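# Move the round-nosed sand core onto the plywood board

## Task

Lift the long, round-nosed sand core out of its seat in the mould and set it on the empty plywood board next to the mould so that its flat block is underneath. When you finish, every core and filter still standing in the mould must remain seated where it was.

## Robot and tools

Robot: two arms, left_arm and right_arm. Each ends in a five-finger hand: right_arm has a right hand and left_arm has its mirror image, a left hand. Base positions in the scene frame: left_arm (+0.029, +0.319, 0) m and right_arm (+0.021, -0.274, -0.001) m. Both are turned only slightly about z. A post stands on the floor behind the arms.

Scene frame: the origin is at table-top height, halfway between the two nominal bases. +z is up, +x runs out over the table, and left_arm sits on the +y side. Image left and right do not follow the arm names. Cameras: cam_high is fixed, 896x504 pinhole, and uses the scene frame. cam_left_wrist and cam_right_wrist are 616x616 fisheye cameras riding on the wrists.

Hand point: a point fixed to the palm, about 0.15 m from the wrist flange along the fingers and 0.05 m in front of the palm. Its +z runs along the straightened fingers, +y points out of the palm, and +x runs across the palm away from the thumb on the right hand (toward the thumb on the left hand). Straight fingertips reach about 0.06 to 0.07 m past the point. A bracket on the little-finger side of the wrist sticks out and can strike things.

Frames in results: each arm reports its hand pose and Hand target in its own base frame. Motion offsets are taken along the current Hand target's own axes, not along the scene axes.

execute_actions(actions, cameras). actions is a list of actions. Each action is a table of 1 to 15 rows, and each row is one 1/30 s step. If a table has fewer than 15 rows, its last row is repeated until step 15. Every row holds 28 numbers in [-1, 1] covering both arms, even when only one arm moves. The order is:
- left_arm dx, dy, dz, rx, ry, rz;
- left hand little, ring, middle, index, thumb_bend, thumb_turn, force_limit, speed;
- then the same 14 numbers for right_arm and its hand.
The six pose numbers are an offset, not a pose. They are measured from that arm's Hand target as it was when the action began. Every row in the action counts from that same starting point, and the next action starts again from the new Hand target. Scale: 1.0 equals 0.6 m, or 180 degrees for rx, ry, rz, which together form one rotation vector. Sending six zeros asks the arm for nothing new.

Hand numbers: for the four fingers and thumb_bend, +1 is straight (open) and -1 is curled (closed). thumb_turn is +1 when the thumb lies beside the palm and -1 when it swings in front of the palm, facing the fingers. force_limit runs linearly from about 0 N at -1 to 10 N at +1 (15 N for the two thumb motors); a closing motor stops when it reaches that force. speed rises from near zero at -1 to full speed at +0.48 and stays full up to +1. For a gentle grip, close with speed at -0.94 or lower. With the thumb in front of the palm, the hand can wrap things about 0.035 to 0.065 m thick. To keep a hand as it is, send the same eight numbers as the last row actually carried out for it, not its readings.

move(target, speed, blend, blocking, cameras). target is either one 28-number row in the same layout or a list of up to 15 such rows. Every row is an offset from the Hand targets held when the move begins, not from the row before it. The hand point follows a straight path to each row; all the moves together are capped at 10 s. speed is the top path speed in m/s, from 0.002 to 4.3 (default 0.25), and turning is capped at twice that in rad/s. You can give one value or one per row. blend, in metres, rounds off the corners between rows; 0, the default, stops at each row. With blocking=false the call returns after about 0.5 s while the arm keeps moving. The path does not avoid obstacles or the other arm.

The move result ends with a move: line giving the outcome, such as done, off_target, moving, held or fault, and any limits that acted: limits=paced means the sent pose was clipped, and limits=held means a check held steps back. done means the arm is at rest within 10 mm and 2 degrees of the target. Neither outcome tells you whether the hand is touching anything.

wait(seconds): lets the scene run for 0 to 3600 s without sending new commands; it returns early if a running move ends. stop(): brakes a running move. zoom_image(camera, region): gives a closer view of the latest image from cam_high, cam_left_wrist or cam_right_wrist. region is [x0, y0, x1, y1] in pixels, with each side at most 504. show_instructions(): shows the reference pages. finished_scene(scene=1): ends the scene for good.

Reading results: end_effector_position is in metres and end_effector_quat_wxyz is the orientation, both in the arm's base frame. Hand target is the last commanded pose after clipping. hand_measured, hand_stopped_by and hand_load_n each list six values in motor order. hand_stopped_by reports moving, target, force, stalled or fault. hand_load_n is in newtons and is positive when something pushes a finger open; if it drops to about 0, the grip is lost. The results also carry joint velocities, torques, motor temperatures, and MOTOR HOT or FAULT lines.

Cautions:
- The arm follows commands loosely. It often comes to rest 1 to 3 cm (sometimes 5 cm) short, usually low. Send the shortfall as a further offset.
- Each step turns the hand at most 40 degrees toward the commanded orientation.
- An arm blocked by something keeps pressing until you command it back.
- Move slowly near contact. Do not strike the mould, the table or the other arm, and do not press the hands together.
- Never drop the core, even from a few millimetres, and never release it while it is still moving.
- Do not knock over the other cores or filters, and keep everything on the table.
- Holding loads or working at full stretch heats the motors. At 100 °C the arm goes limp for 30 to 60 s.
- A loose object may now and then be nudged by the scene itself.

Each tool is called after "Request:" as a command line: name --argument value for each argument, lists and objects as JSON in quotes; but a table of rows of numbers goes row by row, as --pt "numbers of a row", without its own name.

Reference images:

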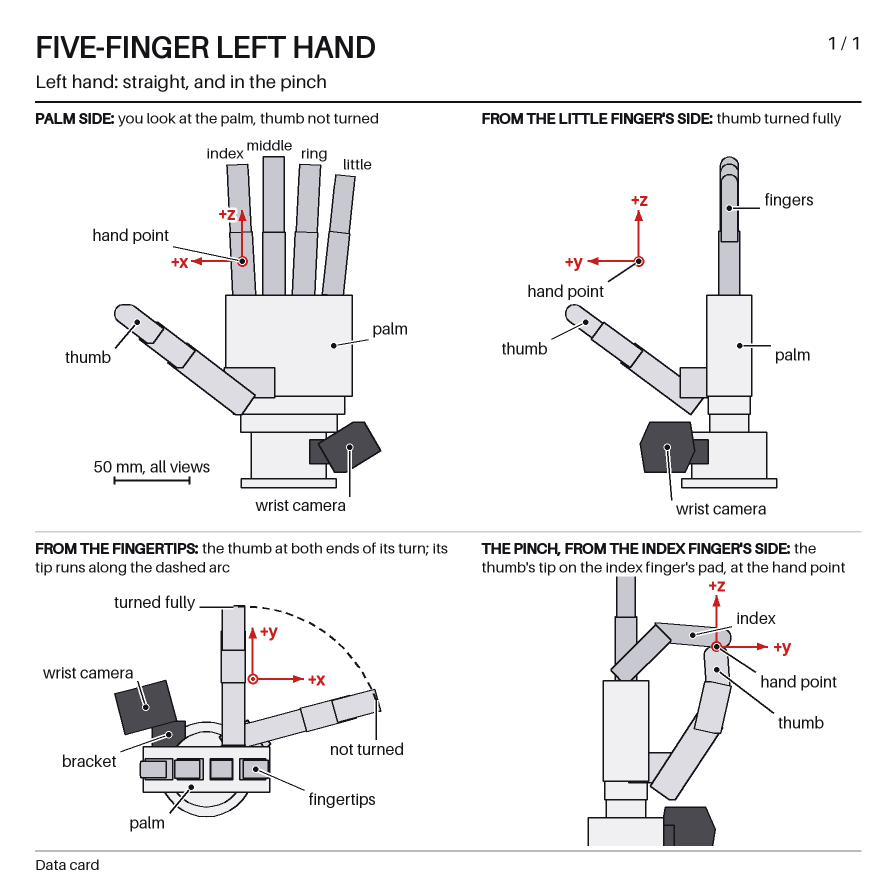

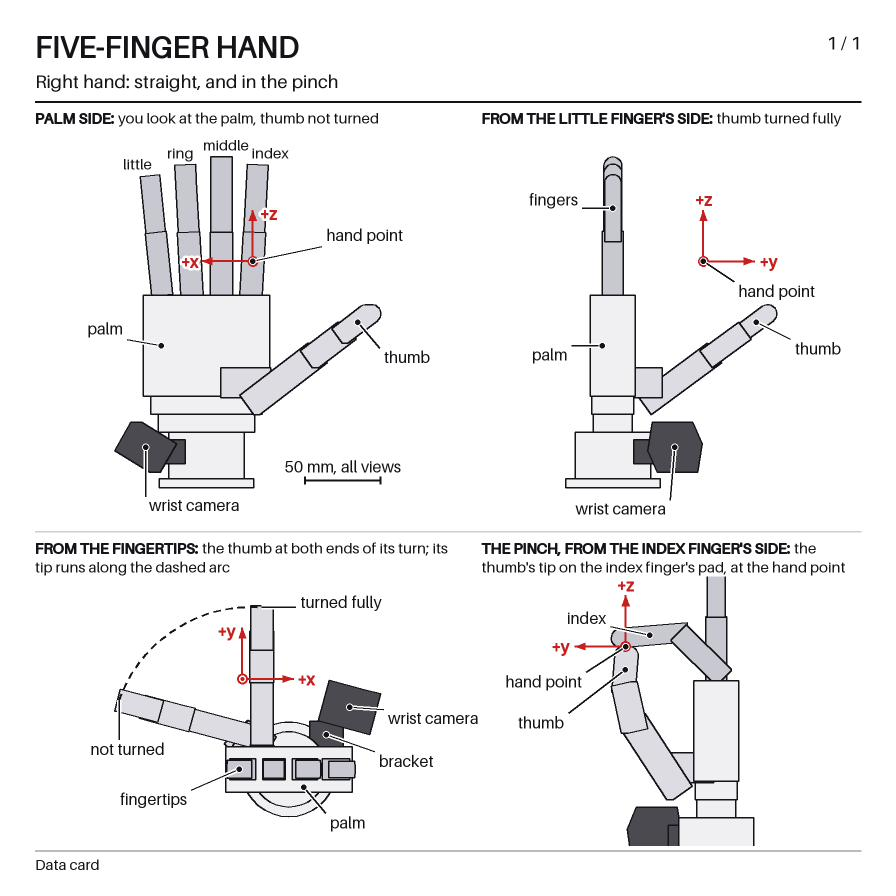

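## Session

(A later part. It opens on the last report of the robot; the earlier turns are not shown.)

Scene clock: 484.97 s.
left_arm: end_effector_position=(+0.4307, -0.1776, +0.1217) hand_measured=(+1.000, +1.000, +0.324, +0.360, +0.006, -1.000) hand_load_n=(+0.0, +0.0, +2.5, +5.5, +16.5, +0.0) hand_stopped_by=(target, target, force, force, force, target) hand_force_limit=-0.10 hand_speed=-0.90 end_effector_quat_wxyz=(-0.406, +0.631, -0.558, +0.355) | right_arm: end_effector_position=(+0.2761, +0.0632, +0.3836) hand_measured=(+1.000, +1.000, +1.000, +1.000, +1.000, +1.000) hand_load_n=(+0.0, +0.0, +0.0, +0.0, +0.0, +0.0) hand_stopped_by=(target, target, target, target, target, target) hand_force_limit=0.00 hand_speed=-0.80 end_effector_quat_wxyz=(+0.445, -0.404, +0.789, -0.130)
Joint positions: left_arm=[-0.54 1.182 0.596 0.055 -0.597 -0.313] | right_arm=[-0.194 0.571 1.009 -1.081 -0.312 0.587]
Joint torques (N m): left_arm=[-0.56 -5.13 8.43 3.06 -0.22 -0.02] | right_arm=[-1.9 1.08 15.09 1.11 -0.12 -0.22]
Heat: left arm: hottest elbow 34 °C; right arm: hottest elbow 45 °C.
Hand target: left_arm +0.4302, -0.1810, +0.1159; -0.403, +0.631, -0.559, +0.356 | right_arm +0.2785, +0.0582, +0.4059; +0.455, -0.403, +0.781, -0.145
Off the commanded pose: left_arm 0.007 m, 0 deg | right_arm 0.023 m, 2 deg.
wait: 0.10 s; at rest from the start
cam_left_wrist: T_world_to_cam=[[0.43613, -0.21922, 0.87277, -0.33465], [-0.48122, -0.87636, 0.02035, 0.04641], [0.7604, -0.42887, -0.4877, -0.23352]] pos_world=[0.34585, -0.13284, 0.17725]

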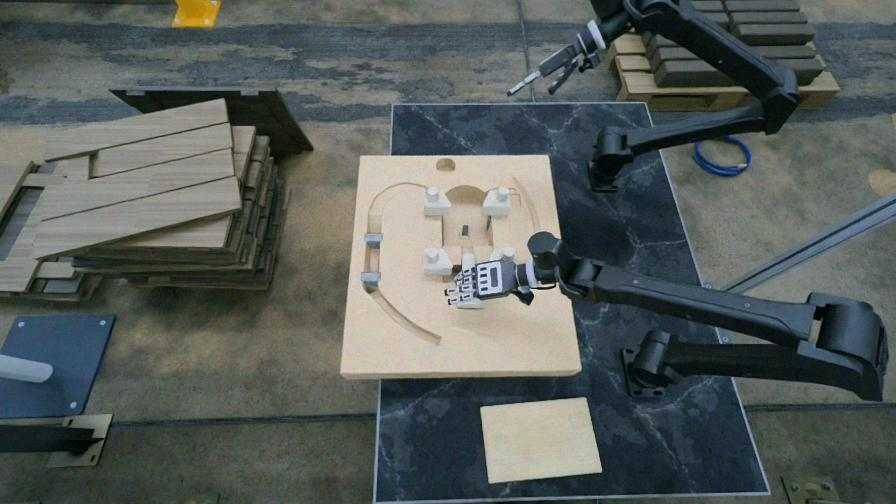

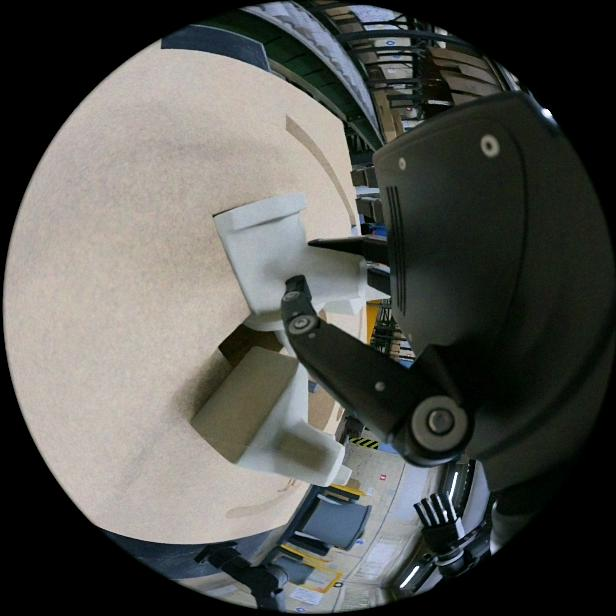

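Request:
move --target '[-0.005,-0.0531,-0.0241,0,0,0, 1,1,0.2,0.3,0.0,-1, -0.1,-0.9, 0,0,0,0,0,0, 1,1,1,1,1,1,0,-0.8]' --speed 0.04 --cameras '["cam_left_wrist","cam_high","cam_right_wrist"]'

Request:
zoom_image --camera "cam_left_wrist" --region '[200, 190, 400, 390]'

Request:
zoom_image --camera "cam_high" --region '[430, 230, 530, 320]'

Request:
zoom_image --camera "cam_right_wrist" --region '[310, 240, 430, 360]'

Scene clock: 495.13 s.
left_arm: end_effector_position=(+0.4256, -0.1750, +0.1329) hand_measured=(+1.000, +1.000, +0.324, +0.360, +0.002, -1.000) hand_load_n=(+0.0, +0.0, +7.5, -0.5, +0.0, +0.0) hand_stopped_by=(target, target, force, force, force, target) hand_force_limit=-0.10 hand_speed=-0.90 end_effector_quat_wxyz=(-0.401, +0.634, -0.561, +0.351) | right_arm: end_effector_position=(+0.2761, +0.0632, +0.3836) hand_measured=(+1.000, +1.000, +1.000, +1.000, +1.000, +1.000) hand_load_n=(+0.0, +0.0, +0.0, +0.0, +0.0, +0.0) hand_stopped_by=(target, target, target, target, target, target) hand_force_limit=0.00 hand_speed=-0.80 end_effector_quat_wxyz=(+0.445, -0.404, +0.789, -0.130)
Joint positions: left_arm=[-0.538 1.143 0.612 -0.016 -0.591 -0.321] | right_arm=[-0.194 0.571 1.009 -1.081 -0.312 0.587]
Joint torques (N m): left_arm=[-0.56 -7.3 11.71 0.9 -0.19 0.1] | right_arm=[-1.85 1.2 15.06 1.14 -0.11 -0.21]
Heat: left arm: hottest elbow 34 °C; right arm: hottest elbow 45 °C.
Hand target: left_arm +0.4302, -0.1780, +0.1510; -0.403, +0.631, -0.559, +0.356 | right_arm +0.2785, +0.0582, +0.4059; +0.455, -0.403, +0.781, -0.145
Off the commanded pose: left_arm 0.019 m, 1 deg | right_arm 0.023 m, 2 deg.
move: off_target (left_arm)
cam_left_wrist: T_world_to_cam=[[0.44874, -0.21796, 0.86668, -0.34595], [-0.48032, -0.87664, 0.02822, 0.04451], [0.75361, -0.42894, -0.49807, -0.21881]] pos_world=[0.34152, -0.13024, 0.18958]
cam_right_wrist: T_world_to_cam=[[-0.58628, 0.43602, -0.68276, 0.39857], [-0.26606, 0.69242, 0.67065, -0.22754], [0.76517, 0.57485, -0.28994, -0.02508]] pos_world=[0.19232, -0.00181, 0.41746]

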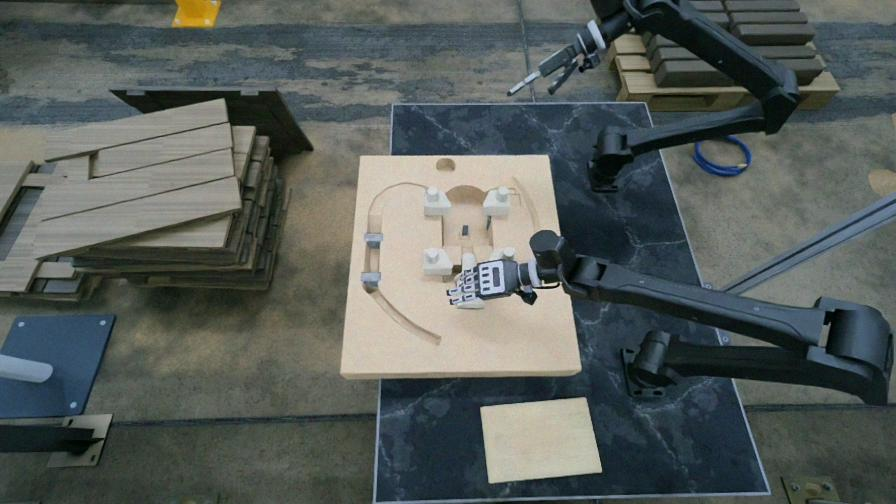

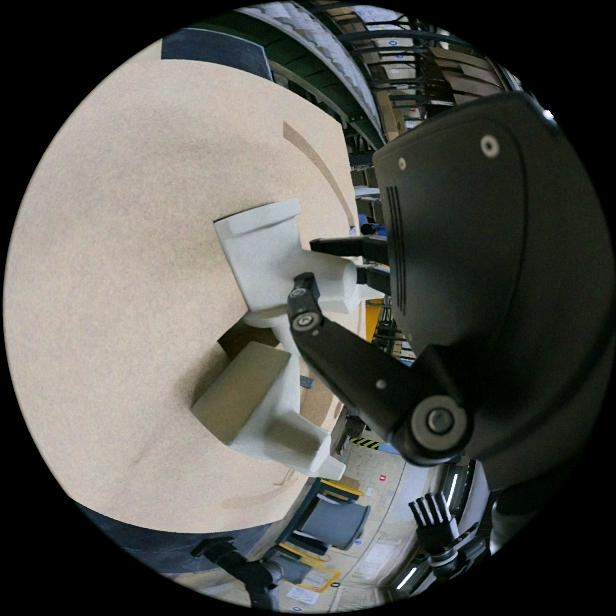

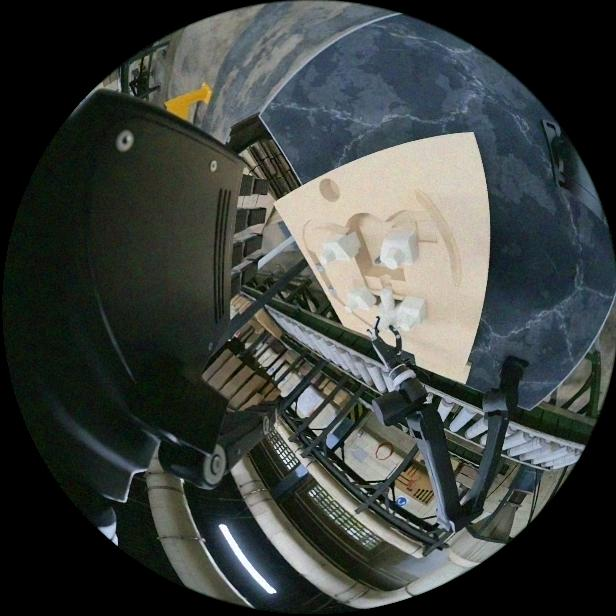

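Scaled by 2.520 from the camera's image (finer frame: 880x880).

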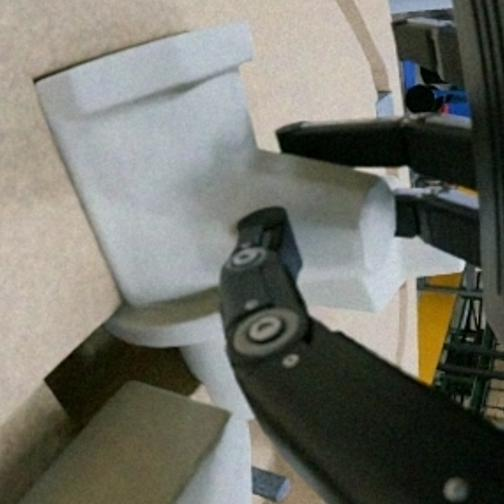

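Scaled by 5.040.

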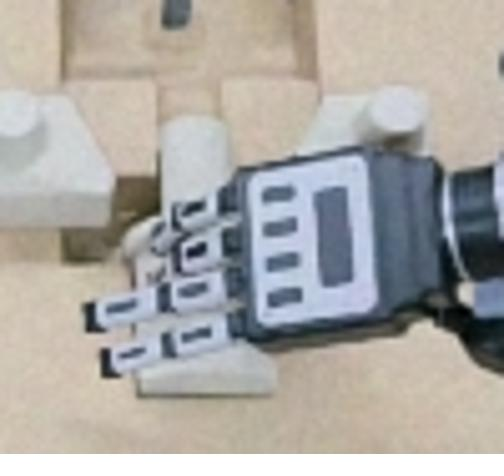

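Scaled by 4.200 from the camera's image (finer frame: 880x880).

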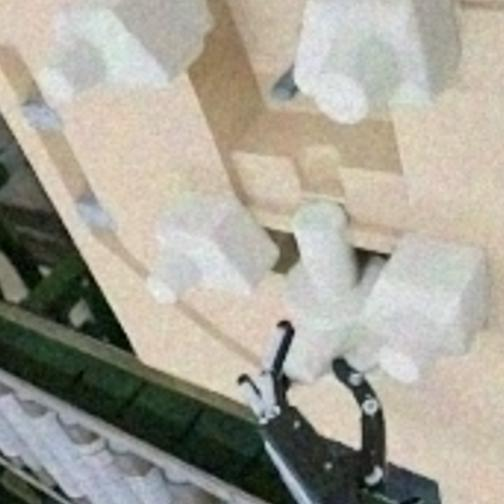

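Request:
move --target '[0,0.0242,0.0113,0,0,0, 1,1,0.2,0.3,0.0,-1, -0.1,-0.9, 0,0,0,0,0,0, 1,1,1,1,1,1,0,-0.8]' --speed 0.04

Request:
move --target '[0,0,0,0,0,0, 1,1,1,1,0.2,-1, -0.1,-0.8, 0,0,0,0,0,0, 1,1,1,1,1,1,0,-0.8]' --speed 0.04 --cameras '["cam_left_wrist"]'

Request:
zoom_image --camera "cam_left_wrist" --region '[200, 190, 400, 390]'

Scene clock: 568.67 s.
left_arm: end_effector_position=(+0.4268, -0.1754, +0.1332) hand_measured=(+1.000, +1.000, +0.324, +0.360, +0.002, -1.000) hand_load_n=(+0.0, +0.0, +4.5, +0.5, +0.0, +0.0) hand_stopped_by=(target, target, force, force, force, target) hand_force_limit=-0.10 hand_speed=-0.90 end_effector_quat_wxyz=(-0.402, +0.634, -0.559, +0.352) | right_arm: end_effector_position=(+0.2761, +0.0632, +0.3836) hand_measured=(+1.000, +1.000, +1.000, +1.000, +1.000, +1.000) hand_load_n=(+0.0, +0.0, +0.0, +0.0, +0.0, -0.5) hand_stopped_by=(target, target, target, target, target, target) hand_force_limit=0.00 hand_speed=-0.80 end_effector_quat_wxyz=(+0.445, -0.404, +0.789, -0.130)
Joint positions: left_arm=[-0.538 1.146 0.612 -0.009 -0.592 -0.321] | right_arm=[-0.194 0.571 1.009 -1.081 -0.312 0.587]
Joint torques (N m): left_arm=[-0.32 -5.3 9.51 2.92 -0.13 0.1] | right_arm=[-1.79 1.26 15.08 1.14 -0.11 -0.22]
Heat: left arm: hottest elbow 37 °C; right arm: hottest elbow 46 °C.
Hand target: left_arm +0.4302, -0.1780, +0.1348; -0.403, +0.631, -0.559, +0.356 | right_arm +0.2785, +0.0582, +0.4059; +0.455, -0.403, +0.781, -0.145
Off the commanded pose: left_arm 0.005 m, 1 deg | right_arm 0.023 m, 2 deg.
move: done

Scene clock: 570.17 s.
left_arm: end_effector_position=(+0.4268, -0.1754, +0.1332) hand_measured=(+1.000, +1.000, +1.000, +1.000, +0.200, -1.000) hand_load_n=(+0.0, +0.0, +0.0, -0.5, +0.0, +0.0) hand_stopped_by=(target, target, target, target, target, target) hand_force_limit=-0.10 hand_speed=-0.80 end_effector_quat_wxyz=(-0.402, +0.634, -0.559, +0.352) | right_arm: end_effector_position=(+0.2761, +0.0632, +0.3836) hand_measured=(+1.000, +1.000, +1.000, +1.000, +1.000, +1.000) hand_load_n=(+0.0, +0.0, +0.0, +0.0, +0.0, +0.0) hand_stopped_by=(target, target, target, target, target, target) hand_force_limit=0.00 hand_speed=-0.80 end_effector_quat_wxyz=(+0.445, -0.404, +0.789, -0.130)
Joint positions: left_arm=[-0.538 1.146 0.612 -0.009 -0.592 -0.321] | right_arm=[-0.194 0.571 1.009 -1.081 -0.312 0.587]
Joint torques (N m): left_arm=[-0.15 -5.71 9.52 2.96 -0.15 0.11] | right_arm=[-1.9 1.2 15.1 1.16 -0.11 -0.21]
Heat: left arm: hottest elbow 37 °C; right arm: hottest elbow 46 °C.
Hand target: left_arm +0.4302, -0.1780, +0.1349; -0.403, +0.631, -0.559, +0.356 | right_arm +0.2785, +0.0582, +0.4059; +0.455, -0.403, +0.781, -0.145
Off the commanded pose: left_arm 0.005 m, 1 deg | right_arm 0.023 m, 2 deg.
move: done
cam_left_wrist: T_world_to_cam=[[0.44534, -0.21596, 0.86893, -0.34529], [-0.4796, -0.87705, 0.02782, 0.04438], [0.75608, -0.42913, -0.49415, -0.22137]] pos_world=[0.34243, -0.13064, 0.1894]

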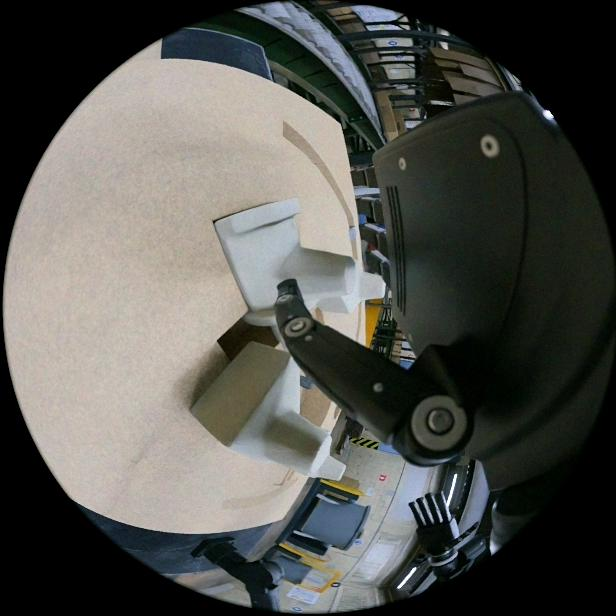

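Scaled by 2.520 from the camera's image (finer frame: 880x880).

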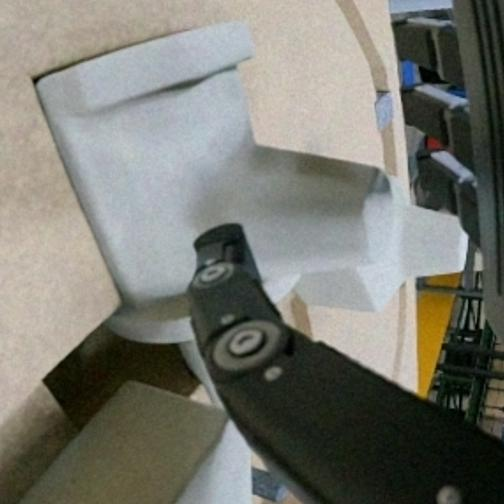

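Request:
move --target '[0.0057,0.019,0.0217,0,0,0, 1,1,1,1,0.2,-1, -0.1,-0.8, 0,0,0,0,0,0, 1,1,1,1,1,1,0,-0.8]' --speed 0.05 --cameras '["cam_left_wrist"]'

Request:
zoom_image --camera "cam_left_wrist" --region '[200, 190, 400, 390]'

Scene clock: 582.97 s.
left_arm: end_effector_position=(+0.4345, -0.1807, +0.1222) hand_measured=(+1.000, +1.000, +1.000, +1.000, +0.200, -1.000) hand_load_n=(+0.0, +0.0, -0.5, +0.0, +0.0, +0.0) hand_stopped_by=(target, target, target, target, target, target) hand_force_limit=-0.10 hand_speed=-0.80 end_effector_quat_wxyz=(-0.401, +0.633, -0.559, +0.355) | right_arm: end_effector_position=(+0.2761, +0.0632, +0.3836) hand_measured=(+1.000, +1.000, +1.000, +1.000, +1.000, +1.000) hand_load_n=(+0.0, +0.0, +0.0, +0.0, +0.0, -0.5) hand_stopped_by=(target, target, target, target, target, target) hand_force_limit=0.00 hand_speed=-0.80 end_effector_quat_wxyz=(+0.445, -0.404, +0.789, -0.130)
Joint positions: left_arm=[-0.538 1.195 0.612 0.045 -0.589 -0.321] | right_arm=[-0.194 0.571 1.009 -1.081 -0.312 0.587]
Joint torques (N m): left_arm=[-0.15 -5.48 8.61 3.33 -0.11 0.12] | right_arm=[-1.73 1.2 15.1 1.14 -0.11 -0.21]
Heat: left arm: hottest elbow 36 °C; right arm: hottest elbow 46 °C.
Hand target: left_arm +0.4375, -0.1806, +0.1190; -0.403, +0.631, -0.559, +0.356 | right_arm +0.2785, +0.0582, +0.4059; +0.455, -0.403, +0.781, -0.145
Off the commanded pose: left_arm 0.004 m, 0 deg | right_arm 0.023 m, 2 deg.
move: done
cam_left_wrist: T_world_to_cam=[[0.44232, -0.2141, 0.87092, -0.33898], [-0.48196, -0.87569, 0.02951, 0.04484], [0.75635, -0.4328, -0.49053, -0.23624]] pos_world=[0.35023, -0.13556, 0.17802]

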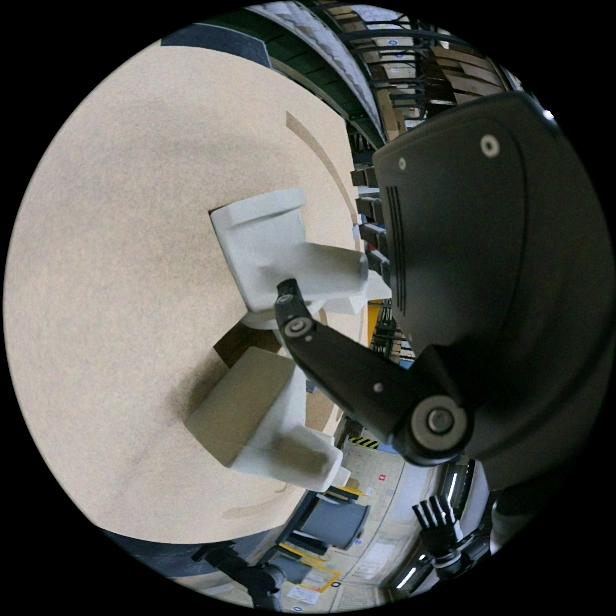

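Scaled by 2.520 from the camera's image (finer frame: 880x880).

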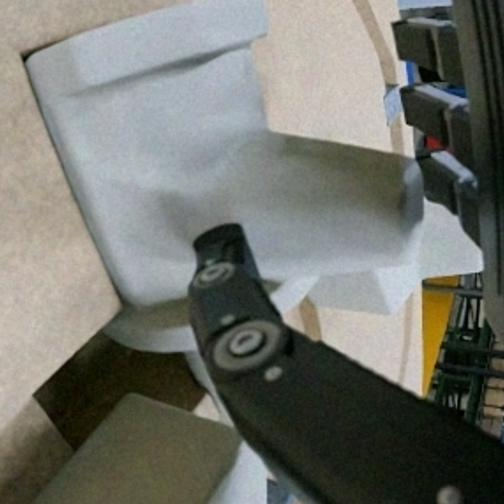

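Request:
move --target '[-0.0073,-0.013,0.0043,0,0,0, 1,1,1,1,0.2,-1, -0.1,-0.8, 0,0,0,0,0,0, 1,1,1,1,1,1,0,-0.8]' --speed 0.05

Scene clock: 587.40 s.
left_arm: end_effector_position=(+0.4360, -0.1783, +0.1214) hand_measured=(+1.000, +1.000, +1.000, +1.000, +0.200, -1.000) hand_load_n=(+0.0, +0.0, +0.0, +0.0, +0.5, +0.0) hand_stopped_by=(target, target, target, target, target, target) hand_force_limit=-0.10 hand_speed=-0.80 end_effector_quat_wxyz=(-0.398, +0.633, -0.561, +0.355) | right_arm: end_effector_position=(+0.2761, +0.0632, +0.3836) hand_measured=(+1.000, +1.000, +1.000, +1.000, +1.000, +1.000) hand_load_n=(+0.0, +0.0, +0.0, -0.5, +0.0, +0.0) hand_stopped_by=(target, target, target, target, target, target) hand_force_limit=0.00 hand_speed=-0.80 end_effector_quat_wxyz=(+0.445, -0.404, +0.789, -0.130)
Joint positions: left_arm=[-0.524 1.195 0.612 0.045 -0.57 -0.316] | right_arm=[-0.194 0.571 1.009 -1.081 -0.312 0.587]
Joint torques (N m): left_arm=[0.44 -6.12 9.51 2.85 -0.18 0.18] | right_arm=[-1.96 1.26 15.04 1.14 -0.11 -0.22]
Heat: left arm: hottest elbow 36 °C; right arm: hottest elbow 46 °C.
Hand target: left_arm +0.4425, -0.1756, +0.1249; -0.403, +0.631, -0.559, +0.356 | right_arm +0.2785, +0.0582, +0.4059; +0.455, -0.403, +0.781, -0.145
Off the commanded pose: left_arm 0.008 m, 1 deg | right_arm 0.023 m, 2 deg.
move: done

Request:
move --target '[0,-0.0121,-0.0056,0,0,0, 1,1,1,1,0.2,-1, -0.1,-0.8, 0,0,0,0,0,0, 1,1,1,1,1,1,0,-0.8]' --speed 0.05 --cameras '["cam_left_wrist"]'

Request:
zoom_image --camera "cam_left_wrist" --region '[200, 190, 400, 390]'

Scene clock: 592.63 s.
left_arm: end_effector_position=(+0.4360, -0.1782, +0.1217) hand_measured=(+1.000, +1.000, +1.000, +1.000, +0.200, -1.000) hand_load_n=(+0.0, +0.0, +0.0, +0.0, +0.5, +0.5) hand_stopped_by=(target, target, target, target, target, target) hand_force_limit=-0.10 hand_speed=-0.80 end_effector_quat_wxyz=(-0.398, +0.633, -0.561, +0.355) | right_arm: end_effector_position=(+0.2761, +0.0632, +0.3836) hand_measured=(+1.000, +1.000, +1.000, +1.000, +1.000, +1.000) hand_load_n=(+0.0, +0.0, +0.0, +0.0, +0.0, -0.5) hand_stopped_by=(target, target, target, target, target, target) hand_force_limit=0.00 hand_speed=-0.80 end_effector_quat_wxyz=(+0.445, -0.404, +0.789, -0.130)
Joint positions: left_arm=[-0.524 1.194 0.612 0.045 -0.57 -0.315] | right_arm=[-0.194 0.571 1.009 -1.081 -0.312 0.587]
Joint torques (N m): left_arm=[0.26 -7.18 10.56 1.68 -0.15 0.19] | right_arm=[-1.85 1.14 15.09 1.16 -0.11 -0.21]
Heat: left arm: hottest elbow 36 °C; right arm: hottest elbow 46 °C.
Hand target: left_arm +0.4426, -0.1756, +0.1330; -0.403, +0.631, -0.559, +0.356 | right_arm +0.2785, +0.0582, +0.4059; +0.455, -0.403, +0.781, -0.145
Off the commanded pose: left_arm 0.013 m, 1 deg | right_arm 0.023 m, 2 deg.
move: off_target (left_arm)
cam_left_wrist: T_world_to_cam=[[0.44553, -0.21349, 0.86944, -0.33975], [-0.487, -0.87269, 0.03527, 0.0498], [0.75122, -0.43912, -0.49278, -0.23507]] pos_world=[0.35221, -0.13229, 0.1778]

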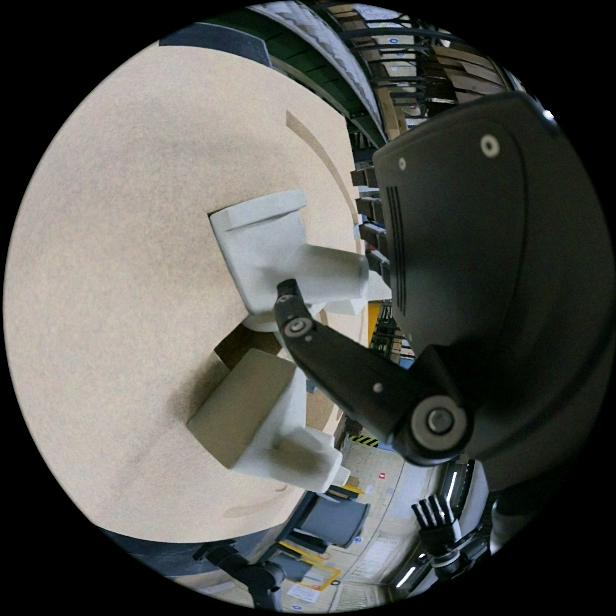

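Scaled by 2.520 from the camera's image (finer frame: 880x880).

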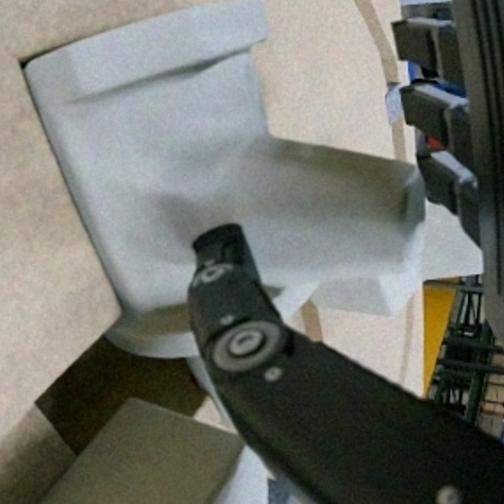

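Request:
move --target '[0,-0.0065,-0.0030,0,0,0, 1,1,1,1,0.2,-1, -0.1,-0.8, 0,0,0,0,0,0, 1,1,1,1,1,1,0,-0.8]' --speed 0.05

Scene clock: 597.53 s.
left_arm: end_effector_position=(+0.4343, -0.1757, +0.1227) hand_measured=(+1.000, +1.000, +1.000, +1.000, +0.200, -1.000) hand_load_n=(+0.0, +0.0, +0.0, -0.5, +0.0, +0.0) hand_stopped_by=(target, target, target, target, target, target) hand_force_limit=-0.10 hand_speed=-0.80 end_effector_quat_wxyz=(-0.398, +0.634, -0.562, +0.352) | right_arm: end_effector_position=(+0.2761, +0.0632, +0.3836) hand_measured=(+1.000, +1.000, +1.000, +1.000, +1.000, +1.000) hand_load_n=(+0.0, +0.0, +0.0, -0.5, +0.0, -0.5) hand_stopped_by=(target, target, target, target, target, target) hand_force_limit=0.00 hand_speed=-0.80 end_effector_quat_wxyz=(+0.445, -0.404, +0.789, -0.130)
Joint positions: left_arm=[-0.521 1.185 0.612 0.031 -0.57 -0.313] | right_arm=[-0.194 0.571 1.009 -1.081 -0.312 0.587]
Joint torques (N m): left_arm=[0.38 -6.95 11.21 1.5 -0.19 0.18] | right_arm=[-1.85 1.14 15.06 1.11 -0.11 -0.21]
Heat: left arm: hottest elbow 36 °C; right arm: hottest elbow 46 °C.
Hand target: left_arm +0.4426, -0.1755, +0.1373; -0.403, +0.631, -0.559, +0.356 | right_arm +0.2785, +0.0582, +0.4059; +0.455, -0.403, +0.781, -0.145
Off the commanded pose: left_arm 0.017 m, 1 deg | right_arm 0.023 m, 2 deg.
move: off_target (left_arm)

Request:
move --pt "0.0075 -0.0317 -0.0308 0 0 0 1 1 1 1 0.2 -1 -0.1 -0.8 0 0 0 0 0 0 1 1 1 1 1 1 0 -0.8" --pt "0.0075 0.0368 0.0012 0 0 0 1 1 1 1 0.2 -1 -0.1 -0.8 0 0 0 0 0 0 1 1 1 1 1 1 0 -0.8" --speed 0.05

Scene clock: 606.93 s.
left_arm: end_effector_position=(+0.4373, -0.1796, +0.1294) hand_measured=(+1.000, +1.000, +1.000, +1.000, +0.200, -1.000) hand_load_n=(+0.0, +0.0, +0.0, +0.0, +0.5, +0.0) hand_stopped_by=(target, target, target, target, target, target) hand_force_limit=-0.10 hand_speed=-0.80 end_effector_quat_wxyz=(-0.405, +0.631, -0.556, +0.359) | right_arm: end_effector_position=(+0.2761, +0.0632, +0.3836) hand_measured=(+1.000, +1.000, +1.000, +1.000, +1.000, +1.000) hand_load_n=(+0.0, +0.0, +0.0, +0.0, +0.0, +0.0) hand_stopped_by=(target, target, target, target, target, target) hand_force_limit=0.00 hand_speed=-0.80 end_effector_quat_wxyz=(+0.445, -0.404, +0.789, -0.130)
Joint positions: left_arm=[-0.534 1.186 0.618 0.045 -0.59 -0.313] | right_arm=[-0.194 0.571 1.009 -1.081 -0.312 0.587]
Joint torques (N m): left_arm=[-0.56 -5.36 7.54 3.3 -0.29 -0.02] | right_arm=[-1.9 1.2 15.06 1.11 -0.11 -0.21]
Heat: left arm: hottest elbow 36 °C; right arm: hottest elbow 46 °C.
Hand target: left_arm +0.4346, -0.1810, +0.1169; -0.403, +0.631, -0.559, +0.356 | right_arm +0.2785, +0.0582, +0.4059; +0.455, -0.403, +0.781, -0.145
Off the commanded pose: left_arm 0.013 m, 1 deg | right_arm 0.023 m, 2 deg.
move: off_target (left_arm)

Request:
move --target '[-0.0027,0.0062,0.0025,0,0,0, 1,1,1,1,0.2,-1, -0.1,-0.8, 0,0,0,0,0,0, 1,1,1,1,1,1,0,-0.8]' --speed 0.05 --cameras '["cam_left_wrist","cam_high"]'

Request:
zoom_image --camera "cam_left_wrist" --region '[200, 190, 400, 390]'

Request:
zoom_image --camera "cam_high" --region '[430, 230, 530, 320]'

Scene clock: 613.07 s.
left_arm: end_effector_position=(+0.4374, -0.1797, +0.1290) hand_measured=(+1.000, +1.000, +1.000, +1.000, +0.200, -1.000) hand_load_n=(+0.0, +0.0, +0.0, -0.5, +0.5, -0.5) hand_stopped_by=(target, target, target, target, target, target) hand_force_limit=-0.10 hand_speed=-0.80 end_effector_quat_wxyz=(-0.406, +0.631, -0.553, +0.362) | right_arm: end_effector_position=(+0.2761, +0.0632, +0.3836) hand_measured=(+1.000, +1.000, +1.000, +1.000, +1.000, +1.000) hand_load_n=(+0.0, -0.5, +0.0, +0.0, +0.0, +0.0) hand_stopped_by=(target, target, target, target, target, target) hand_force_limit=0.00 hand_speed=-0.80 end_effector_quat_wxyz=(+0.445, -0.404, +0.789, -0.130)
Joint positions: left_arm=[-0.534 1.186 0.611 0.061 -0.59 -0.313] | right_arm=[-0.194 0.571 1.009 -1.081 -0.312 0.587]
Joint torques (N m): left_arm=[-0.38 -4.72 7.31 3.49 -0.17 0] | right_arm=[-1.96 1.14 15.06 1.16 -0.11 -0.21]
Heat: left arm: hottest elbow 36 °C; right arm: hottest elbow 46 °C.
Hand target: left_arm +0.4342, -0.1794, +0.1131; -0.403, +0.631, -0.559, +0.356 | right_arm +0.2785, +0.0582, +0.4059; +0.455, -0.403, +0.781, -0.145
Off the commanded pose: left_arm 0.016 m, 1 deg | right_arm 0.023 m, 2 deg.
move: off_target (left_arm)
cam_left_wrist: T_world_to_cam=[[0.42456, -0.20902, 0.88094, -0.33851], [-0.48151, -0.87611, 0.02418, 0.04738], [0.76675, -0.43445, -0.4726, -0.24174]] pos_world=[0.35189, -0.13427, 0.18281]
Images, in order (width x height): cam_high 896x504, cam_left_wrist 616x616.

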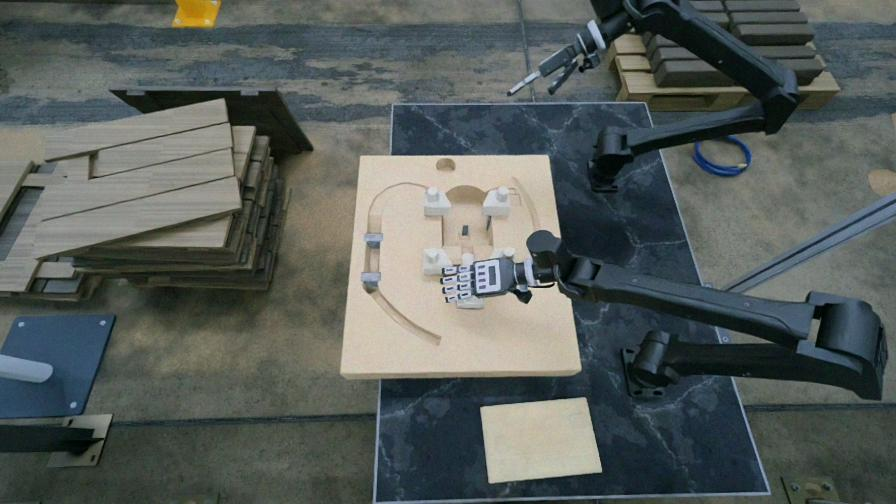

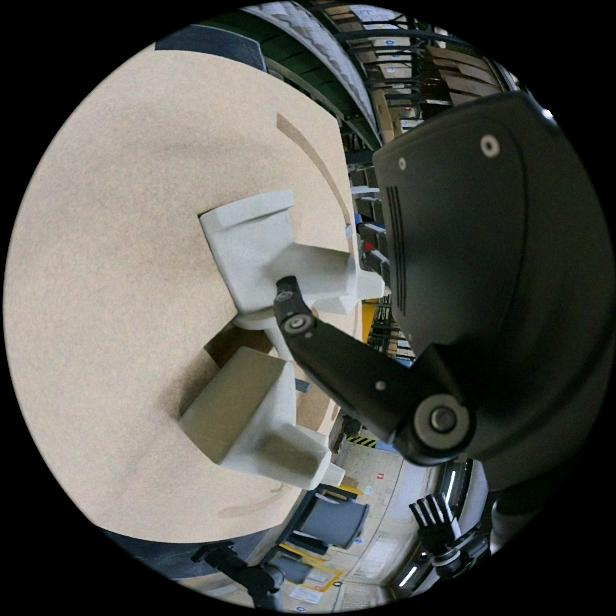

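Scaled by 2.520 from the camera's image (finer frame: 880x880).

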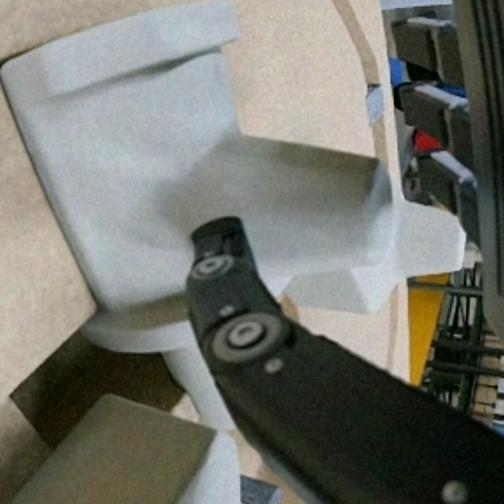

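Scaled by 5.040.

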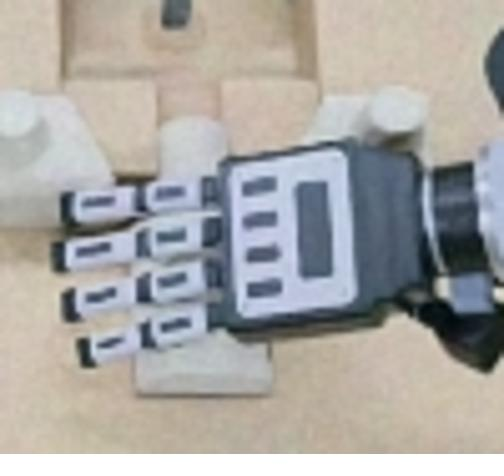

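Request:
move --target '[-0.0083,0.004,0.0031,0,0,0, 1,1,1,1,0.2,-1, -0.1,-0.8, 0,0,0,0,0,0, 1,1,1,1,1,1,0,-0.8]' --speed 0.05

Scene clock: 620.83 s.
left_arm: end_effector_position=(+0.4347, -0.1790, +0.1198) hand_measured=(+1.000, +1.000, +1.000, +1.000, +0.200, -1.000) hand_load_n=(+0.0, +0.0, +0.0, +0.0, +0.0, +0.0) hand_stopped_by=(target, target, target, target, target, target) hand_force_limit=-0.10 hand_speed=-0.80 end_effector_quat_wxyz=(-0.402, +0.631, -0.557, +0.361) | right_arm: end_effector_position=(+0.2761, +0.0632, +0.3836) hand_measured=(+1.000, +1.000, +1.000, +1.000, +1.000, +1.000) hand_load_n=(+0.0, +0.0, +0.0, +0.0, +0.0, -0.5) hand_stopped_by=(target, target, target, target, target, target) hand_force_limit=0.00 hand_speed=-0.80 end_effector_quat_wxyz=(+0.445, -0.404, +0.789, -0.130)
Joint positions: left_arm=[-0.531 1.195 0.596 0.077 -0.58 -0.313] | right_arm=[-0.194 0.571 1.009 -1.081 -0.312 0.587]
Joint torques (N m): left_arm=[0.15 -5.77 7.51 3.41 -0.08 0.1] | right_arm=[-1.79 1.14 15.08 1.16 -0.11 -0.22]
Heat: left arm: hottest elbow 35 °C; right arm: hottest elbow 46 °C.
Hand target: left_arm +0.4343, -0.1745, +0.1101; -0.403, +0.631, -0.559, +0.356 | right_arm +0.2785, +0.0582, +0.4059; +0.455, -0.403, +0.781, -0.145
Off the commanded pose: left_arm 0.011 m, 1 deg | right_arm 0.023 m, 2 deg.
move: off_target (left_arm)

Request:
move --pt "0.0067 -0.0677 -0.0318 0 0 0 1 1 1 1 0.2 -1 -0.1 -0.8 0 0 0 0 0 0 1 1 1 1 1 1 0 -0.8" --pt "0.0067 -0.0087 -0.0043 0 0 0 1 1 1 1 0.2 -1 -0.1 -0.8 0 0 0 0 0 0 1 1 1 1 1 1 0 -0.8" --speed 0.05

Scene clock: 630.13 s.
left_arm: end_effector_position=(+0.4352, -0.1784, +0.1238) hand_measured=(+1.000, +1.000, +1.000, +1.000, +0.200, -1.000) hand_load_n=(+0.0, +0.0, +0.0, +0.0, +0.5, +0.0) hand_stopped_by=(target, target, target, target, target, target) hand_force_limit=-0.10 hand_speed=-0.80 end_effector_quat_wxyz=(-0.403, +0.632, -0.558, +0.357) | right_arm: end_effector_position=(+0.2761, +0.0632, +0.3836) hand_measured=(+1.000, +1.000, +1.000, +1.000, +1.000, +1.000) hand_load_n=(+0.0, +0.0, +0.0, +0.0, +0.0, +0.0) hand_stopped_by=(target, target, target, target, target, target) hand_force_limit=0.00 hand_speed=-0.80 end_effector_quat_wxyz=(+0.445, -0.404, +0.789, -0.130)
Joint positions: left_arm=[-0.531 1.189 0.607 0.054 -0.584 -0.313] | right_arm=[-0.194 0.571 1.009 -1.081 -0.312 0.587]
Joint torques (N m): left_arm=[-0.85 -5.3 7.86 3.45 -0.28 0.05] | right_arm=[-1.85 1.2 15.08 1.17 -0.11 -0.21]
Heat: left arm: hottest elbow 35 °C; right arm: hottest elbow 46 °C.
Hand target: left_arm +0.4346, -0.1785, +0.1158; -0.403, +0.631, -0.559, +0.356 | right_arm +0.2785, +0.0582, +0.4059; +0.455, -0.403, +0.781, -0.145
Off the commanded pose: left_arm 0.008 m, 0 deg | right_arm 0.023 m, 2 deg.
move: done

Request:
move --target '[0,0,0,0,0,0, 1,1,0.1,0.1,0.1,-1, -0.5,-0.93, 0,0,0,0,0,0, 1,1,1,1,1,1,0,-0.8]' --cameras '["cam_left_wrist","cam_high"]'

Request:
zoom_image --camera "cam_left_wrist" --region '[220, 190, 420, 390]'

Request:
zoom_image --camera "cam_high" --region '[430, 230, 530, 320]'

Scene clock: 640.80 s.
left_arm: end_effector_position=(+0.4340, -0.1786, +0.1223) hand_measured=(+1.000, +1.000, +0.338, +0.364, +0.104, -1.000) hand_load_n=(+0.0, +0.0, +2.5, +2.0, +9.0, +0.0) hand_stopped_by=(target, target, force, force, target, target) hand_force_limit=-0.50 hand_speed=-0.93 end_effector_quat_wxyz=(-0.402, +0.631, -0.559, +0.357) | right_arm: end_effector_position=(+0.2761, +0.0632, +0.3836) hand_measured=(+1.000, +1.000, +1.000, +1.000, +1.000, +1.000) hand_load_n=(+0.0, +0.0, +0.0, +0.0, +0.0, +0.0) hand_stopped_by=(target, target, target, target, target, target) hand_force_limit=0.00 hand_speed=-0.80 end_effector_quat_wxyz=(+0.445, -0.404, +0.789, -0.130)
Joint positions: left_arm=[-0.533 1.189 0.604 0.055 -0.583 -0.313] | right_arm=[-0.194 0.571 1.009 -1.081 -0.312 0.587]
Joint torques (N m): left_arm=[-0.26 -5.25 8.18 3.36 -0.35 0.04] | right_arm=[-1.9 1.26 15.09 1.13 -0.11 -0.21]
Heat: left arm: hottest elbow 35 °C; right arm: hottest elbow 46 °C.
Hand target: left_arm +0.4345, -0.1784, +0.1158; -0.403, +0.631, -0.559, +0.356 | right_arm +0.2785, +0.0582, +0.4059; +0.455, -0.403, +0.781, -0.145
Off the commanded pose: left_arm 0.007 m, 0 deg | right_arm 0.023 m, 2 deg.
move: done
cam_left_wrist: T_world_to_cam=[[0.43744, -0.21582, 0.87297, -0.33678], [-0.48533, -0.87391, 0.02714, 0.04852], [0.75704, -0.43555, -0.48702, -0.23601]] pos_world=[0.34954, -0.13307, 0.17774]
Images, in order (width x height): cam_high 896x504, cam_left_wrist 616x616.

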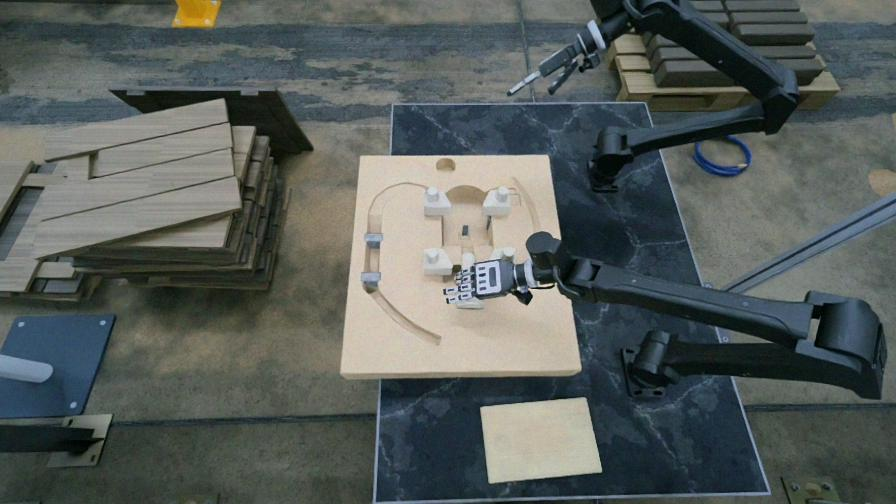

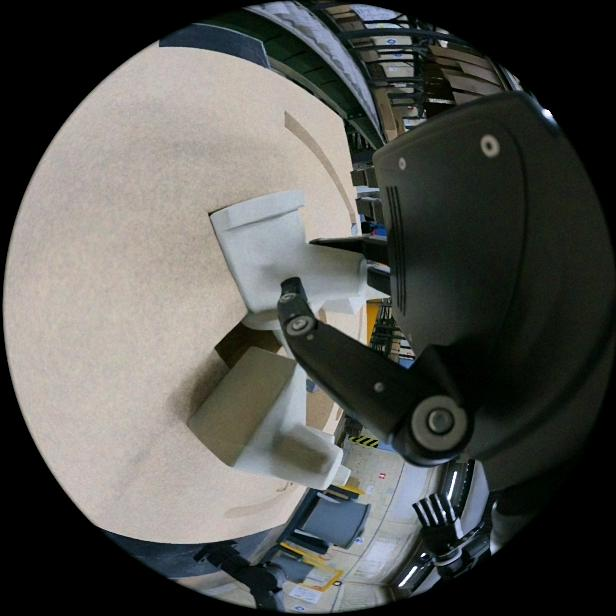

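Scaled by 2.520 from the camera's image (finer frame: 880x880).

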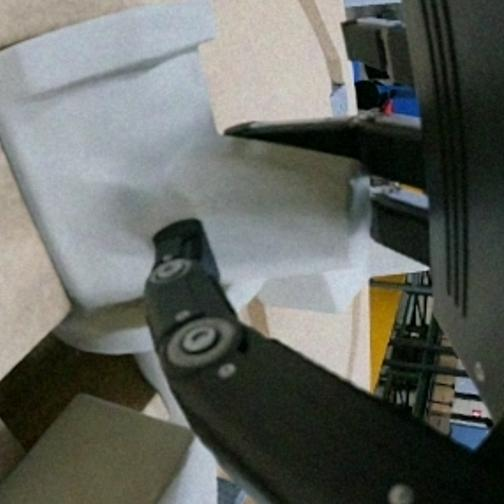

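Scaled by 5.040.

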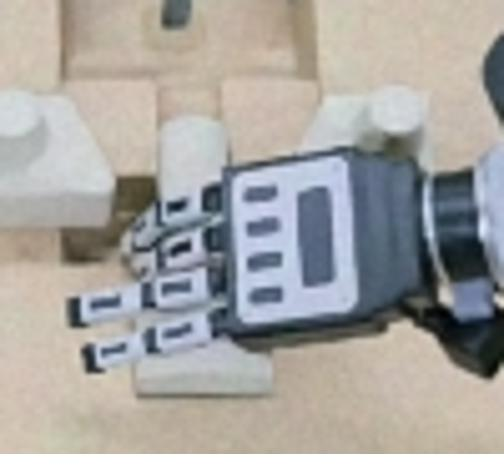

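Request:
move --pt "0 0 0 0 0 0 1 1 1 1 0.2 -1 -0.1 -0.6 0 0 0 0 0 0 1 1 1 1 1 1 0 -0.8" --pt "0.0009 -0.062 -0.0208 0 0 0 1 1 1 1 0.2 -1 -0.1 -0.6 0 0 0 0 0 0 1 1 1 1 1 1 0 -0.8" --pt "0.0009 -0.0042 0.0062 0 0 0 1 1 1 1 0.2 -1 -0.1 -0.6 0 0 0 0 0 0 1 1 1 1 1 1 0 -0.8" --speed 0.05

Scene clock: 655.50 s.
left_arm: end_effector_position=(+0.4368, -0.1807, +0.1238) hand_measured=(+1.000, +1.000, +1.000, +1.000, +0.200, -1.000) hand_load_n=(+0.0, +0.0, +0.0, +0.0, +1.0, +0.0) hand_stopped_by=(target, target, target, target, target, target) hand_force_limit=-0.10 hand_speed=-0.60 end_effector_quat_wxyz=(-0.401, +0.631, -0.560, +0.357) | right_arm: end_effector_position=(+0.2761, +0.0632, +0.3836) hand_measured=(+1.000, +1.000, +1.000, +1.000, +1.000, +1.000) hand_load_n=(+0.0, +0.0, -0.5, +0.0, +0.0, +0.0) hand_stopped_by=(target, target, target, target, target, target) hand_force_limit=0.00 hand_speed=-0.80 end_effector_quat_wxyz=(+0.445, -0.404, +0.789, -0.130)
Joint positions: left_arm=[-0.533 1.196 0.615 0.05 -0.581 -0.313] | right_arm=[-0.194 0.571 1.009 -1.081 -0.312 0.587]
Joint torques (N m): left_arm=[0.32 -5.19 8.17 3.73 -0.19 0.07] | right_arm=[-1.85 1.2 15.06 1.14 -0.11 -0.21]
Heat: left arm: hottest elbow 35 °C; right arm: hottest elbow 47 °C.
Hand target: left_arm +0.4390, -0.1785, +0.1165; -0.403, +0.631, -0.559, +0.356 | right_arm +0.2785, +0.0582, +0.4059; +0.455, -0.403, +0.781, -0.145
Off the commanded pose: left_arm 0.008 m, 0 deg | right_arm 0.023 m, 2 deg.
move: done

Request:
move --target '[0,0,0,0,0,0, 1,1,0.1,0.1,0.2,-1, -0.5,-0.93, 0,0,0,0,0,0, 1,1,1,1,1,1,0,-0.8]' --cameras '["cam_left_wrist"]'

Request:
zoom_image --camera "cam_left_wrist" --region '[220, 190, 420, 390]'

Scene clock: 664.37 s.
left_arm: end_effector_position=(+0.4371, -0.1809, +0.1242) hand_measured=(+1.000, +1.000, +0.272, +0.326, +0.200, -1.000) hand_load_n=(+0.0, +0.0, +2.5, +2.0, +3.5, +0.0) hand_stopped_by=(target, target, force, force, target, target) hand_force_limit=-0.50 hand_speed=-0.93 end_effector_quat_wxyz=(-0.401, +0.631, -0.559, +0.358) | right_arm: end_effector_position=(+0.2761, +0.0632, +0.3836) hand_measured=(+1.000, +1.000, +1.000, +1.000, +1.000, +1.000) hand_load_n=(+0.0, +0.0, +0.0, +0.0, +0.0, +0.0) hand_stopped_by=(target, target, target, target, target, target) hand_force_limit=0.00 hand_speed=-0.80 end_effector_quat_wxyz=(+0.445, -0.404, +0.789, -0.130)
Joint positions: left_arm=[-0.533 1.196 0.615 0.053 -0.581 -0.313] | right_arm=[-0.194 0.571 1.009 -1.081 -0.312 0.587]
Joint torques (N m): left_arm=[0.21 -5.19 8.09 3.59 -0.17 0.1] | right_arm=[-1.85 1.14 15.08 1.14 -0.11 -0.21]
Heat: left arm: hottest elbow 34 °C; right arm: hottest elbow 47 °C.
Hand target: left_arm +0.4390, -0.1784, +0.1164; -0.403, +0.631, -0.559, +0.356 | right_arm +0.2785, +0.0582, +0.4059; +0.455, -0.403, +0.781, -0.145
Off the commanded pose: left_arm 0.008 m, 0 deg | right_arm 0.023 m, 2 deg.
move: done
cam_left_wrist: T_world_to_cam=[[0.43665, -0.21525, 0.8735, -0.33995], [-0.48705, -0.87291, 0.02836, 0.0487], [0.75639, -0.43782, -0.48599, -0.23874]] pos_world=[0.35274, -0.13519, 0.17954]

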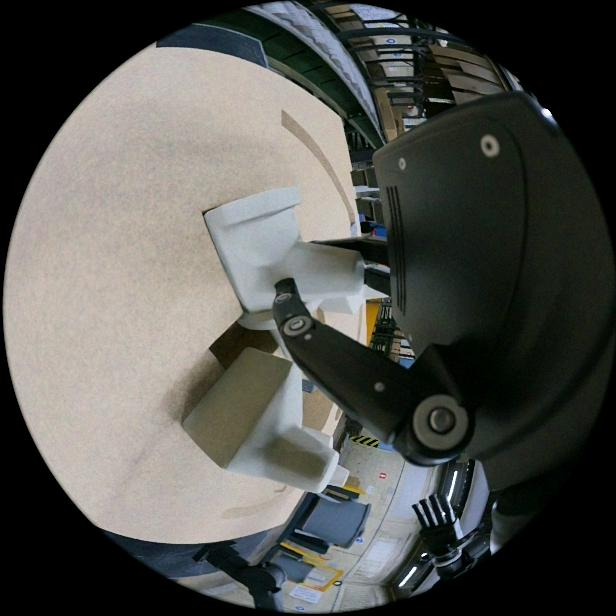

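Scaled by 2.520 from the camera's image (finer frame: 880x880).

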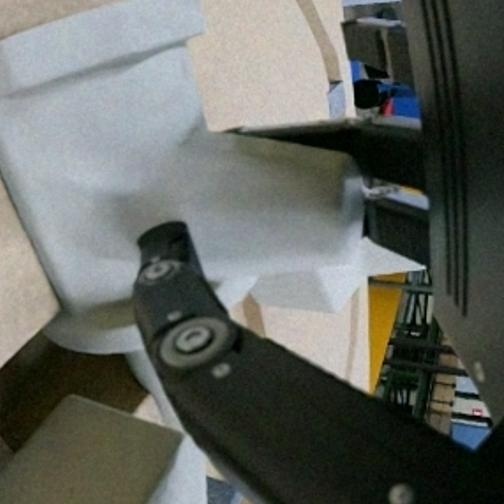

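Request:
move --target '[0,0,0,0,0,0, 1,1,0.0,0.02,0.2,-1, 0.3,-0.9, 0,0,0,0,0,0, 1,1,1,1,1,1,0,-0.8]'

Scene clock: 667.90 s.
left_arm: end_effector_position=(+0.4378, -0.1813, +0.1251) hand_measured=(+1.000, +1.000, +0.248, +0.282, +0.202, -1.000) hand_load_n=(-0.5, +0.0, +5.0, +6.5, +8.0, +0.0) hand_stopped_by=(target, target, force, force, target, target) hand_force_limit=0.30 hand_speed=-0.90 end_effector_quat_wxyz=(-0.402, +0.631, -0.558, +0.360) | right_arm: end_effector_position=(+0.2761, +0.0632, +0.3836) hand_measured=(+1.000, +1.000, +1.000, +1.000, +1.000, +1.000) hand_load_n=(+0.0, -0.5, +0.0, +0.0, +0.0, +0.0) hand_stopped_by=(target, target, target, target, target, target) hand_force_limit=0.00 hand_speed=-0.80 end_effector_quat_wxyz=(+0.445, -0.404, +0.789, -0.130)
Joint positions: left_arm=[-0.533 1.196 0.615 0.057 -0.581 -0.313] | right_arm=[-0.194 0.571 1.009 -1.081 -0.312 0.587]
Joint torques (N m): left_arm=[0.26 -5.3 7.97 3.41 -0.19 0.08] | right_arm=[-1.85 1.14 15.09 1.13 -0.11 -0.21]
Heat: left arm: hottest elbow 34 °C; right arm: hottest elbow 47 °C.
Hand target: left_arm +0.4390, -0.1784, +0.1164; -0.403, +0.631, -0.559, +0.356 | right_arm +0.2785, +0.0582, +0.4059; +0.455, -0.403, +0.781, -0.145
Off the commanded pose: left_arm 0.009 m, 0 deg | right_arm 0.023 m, 2 deg.
move: done


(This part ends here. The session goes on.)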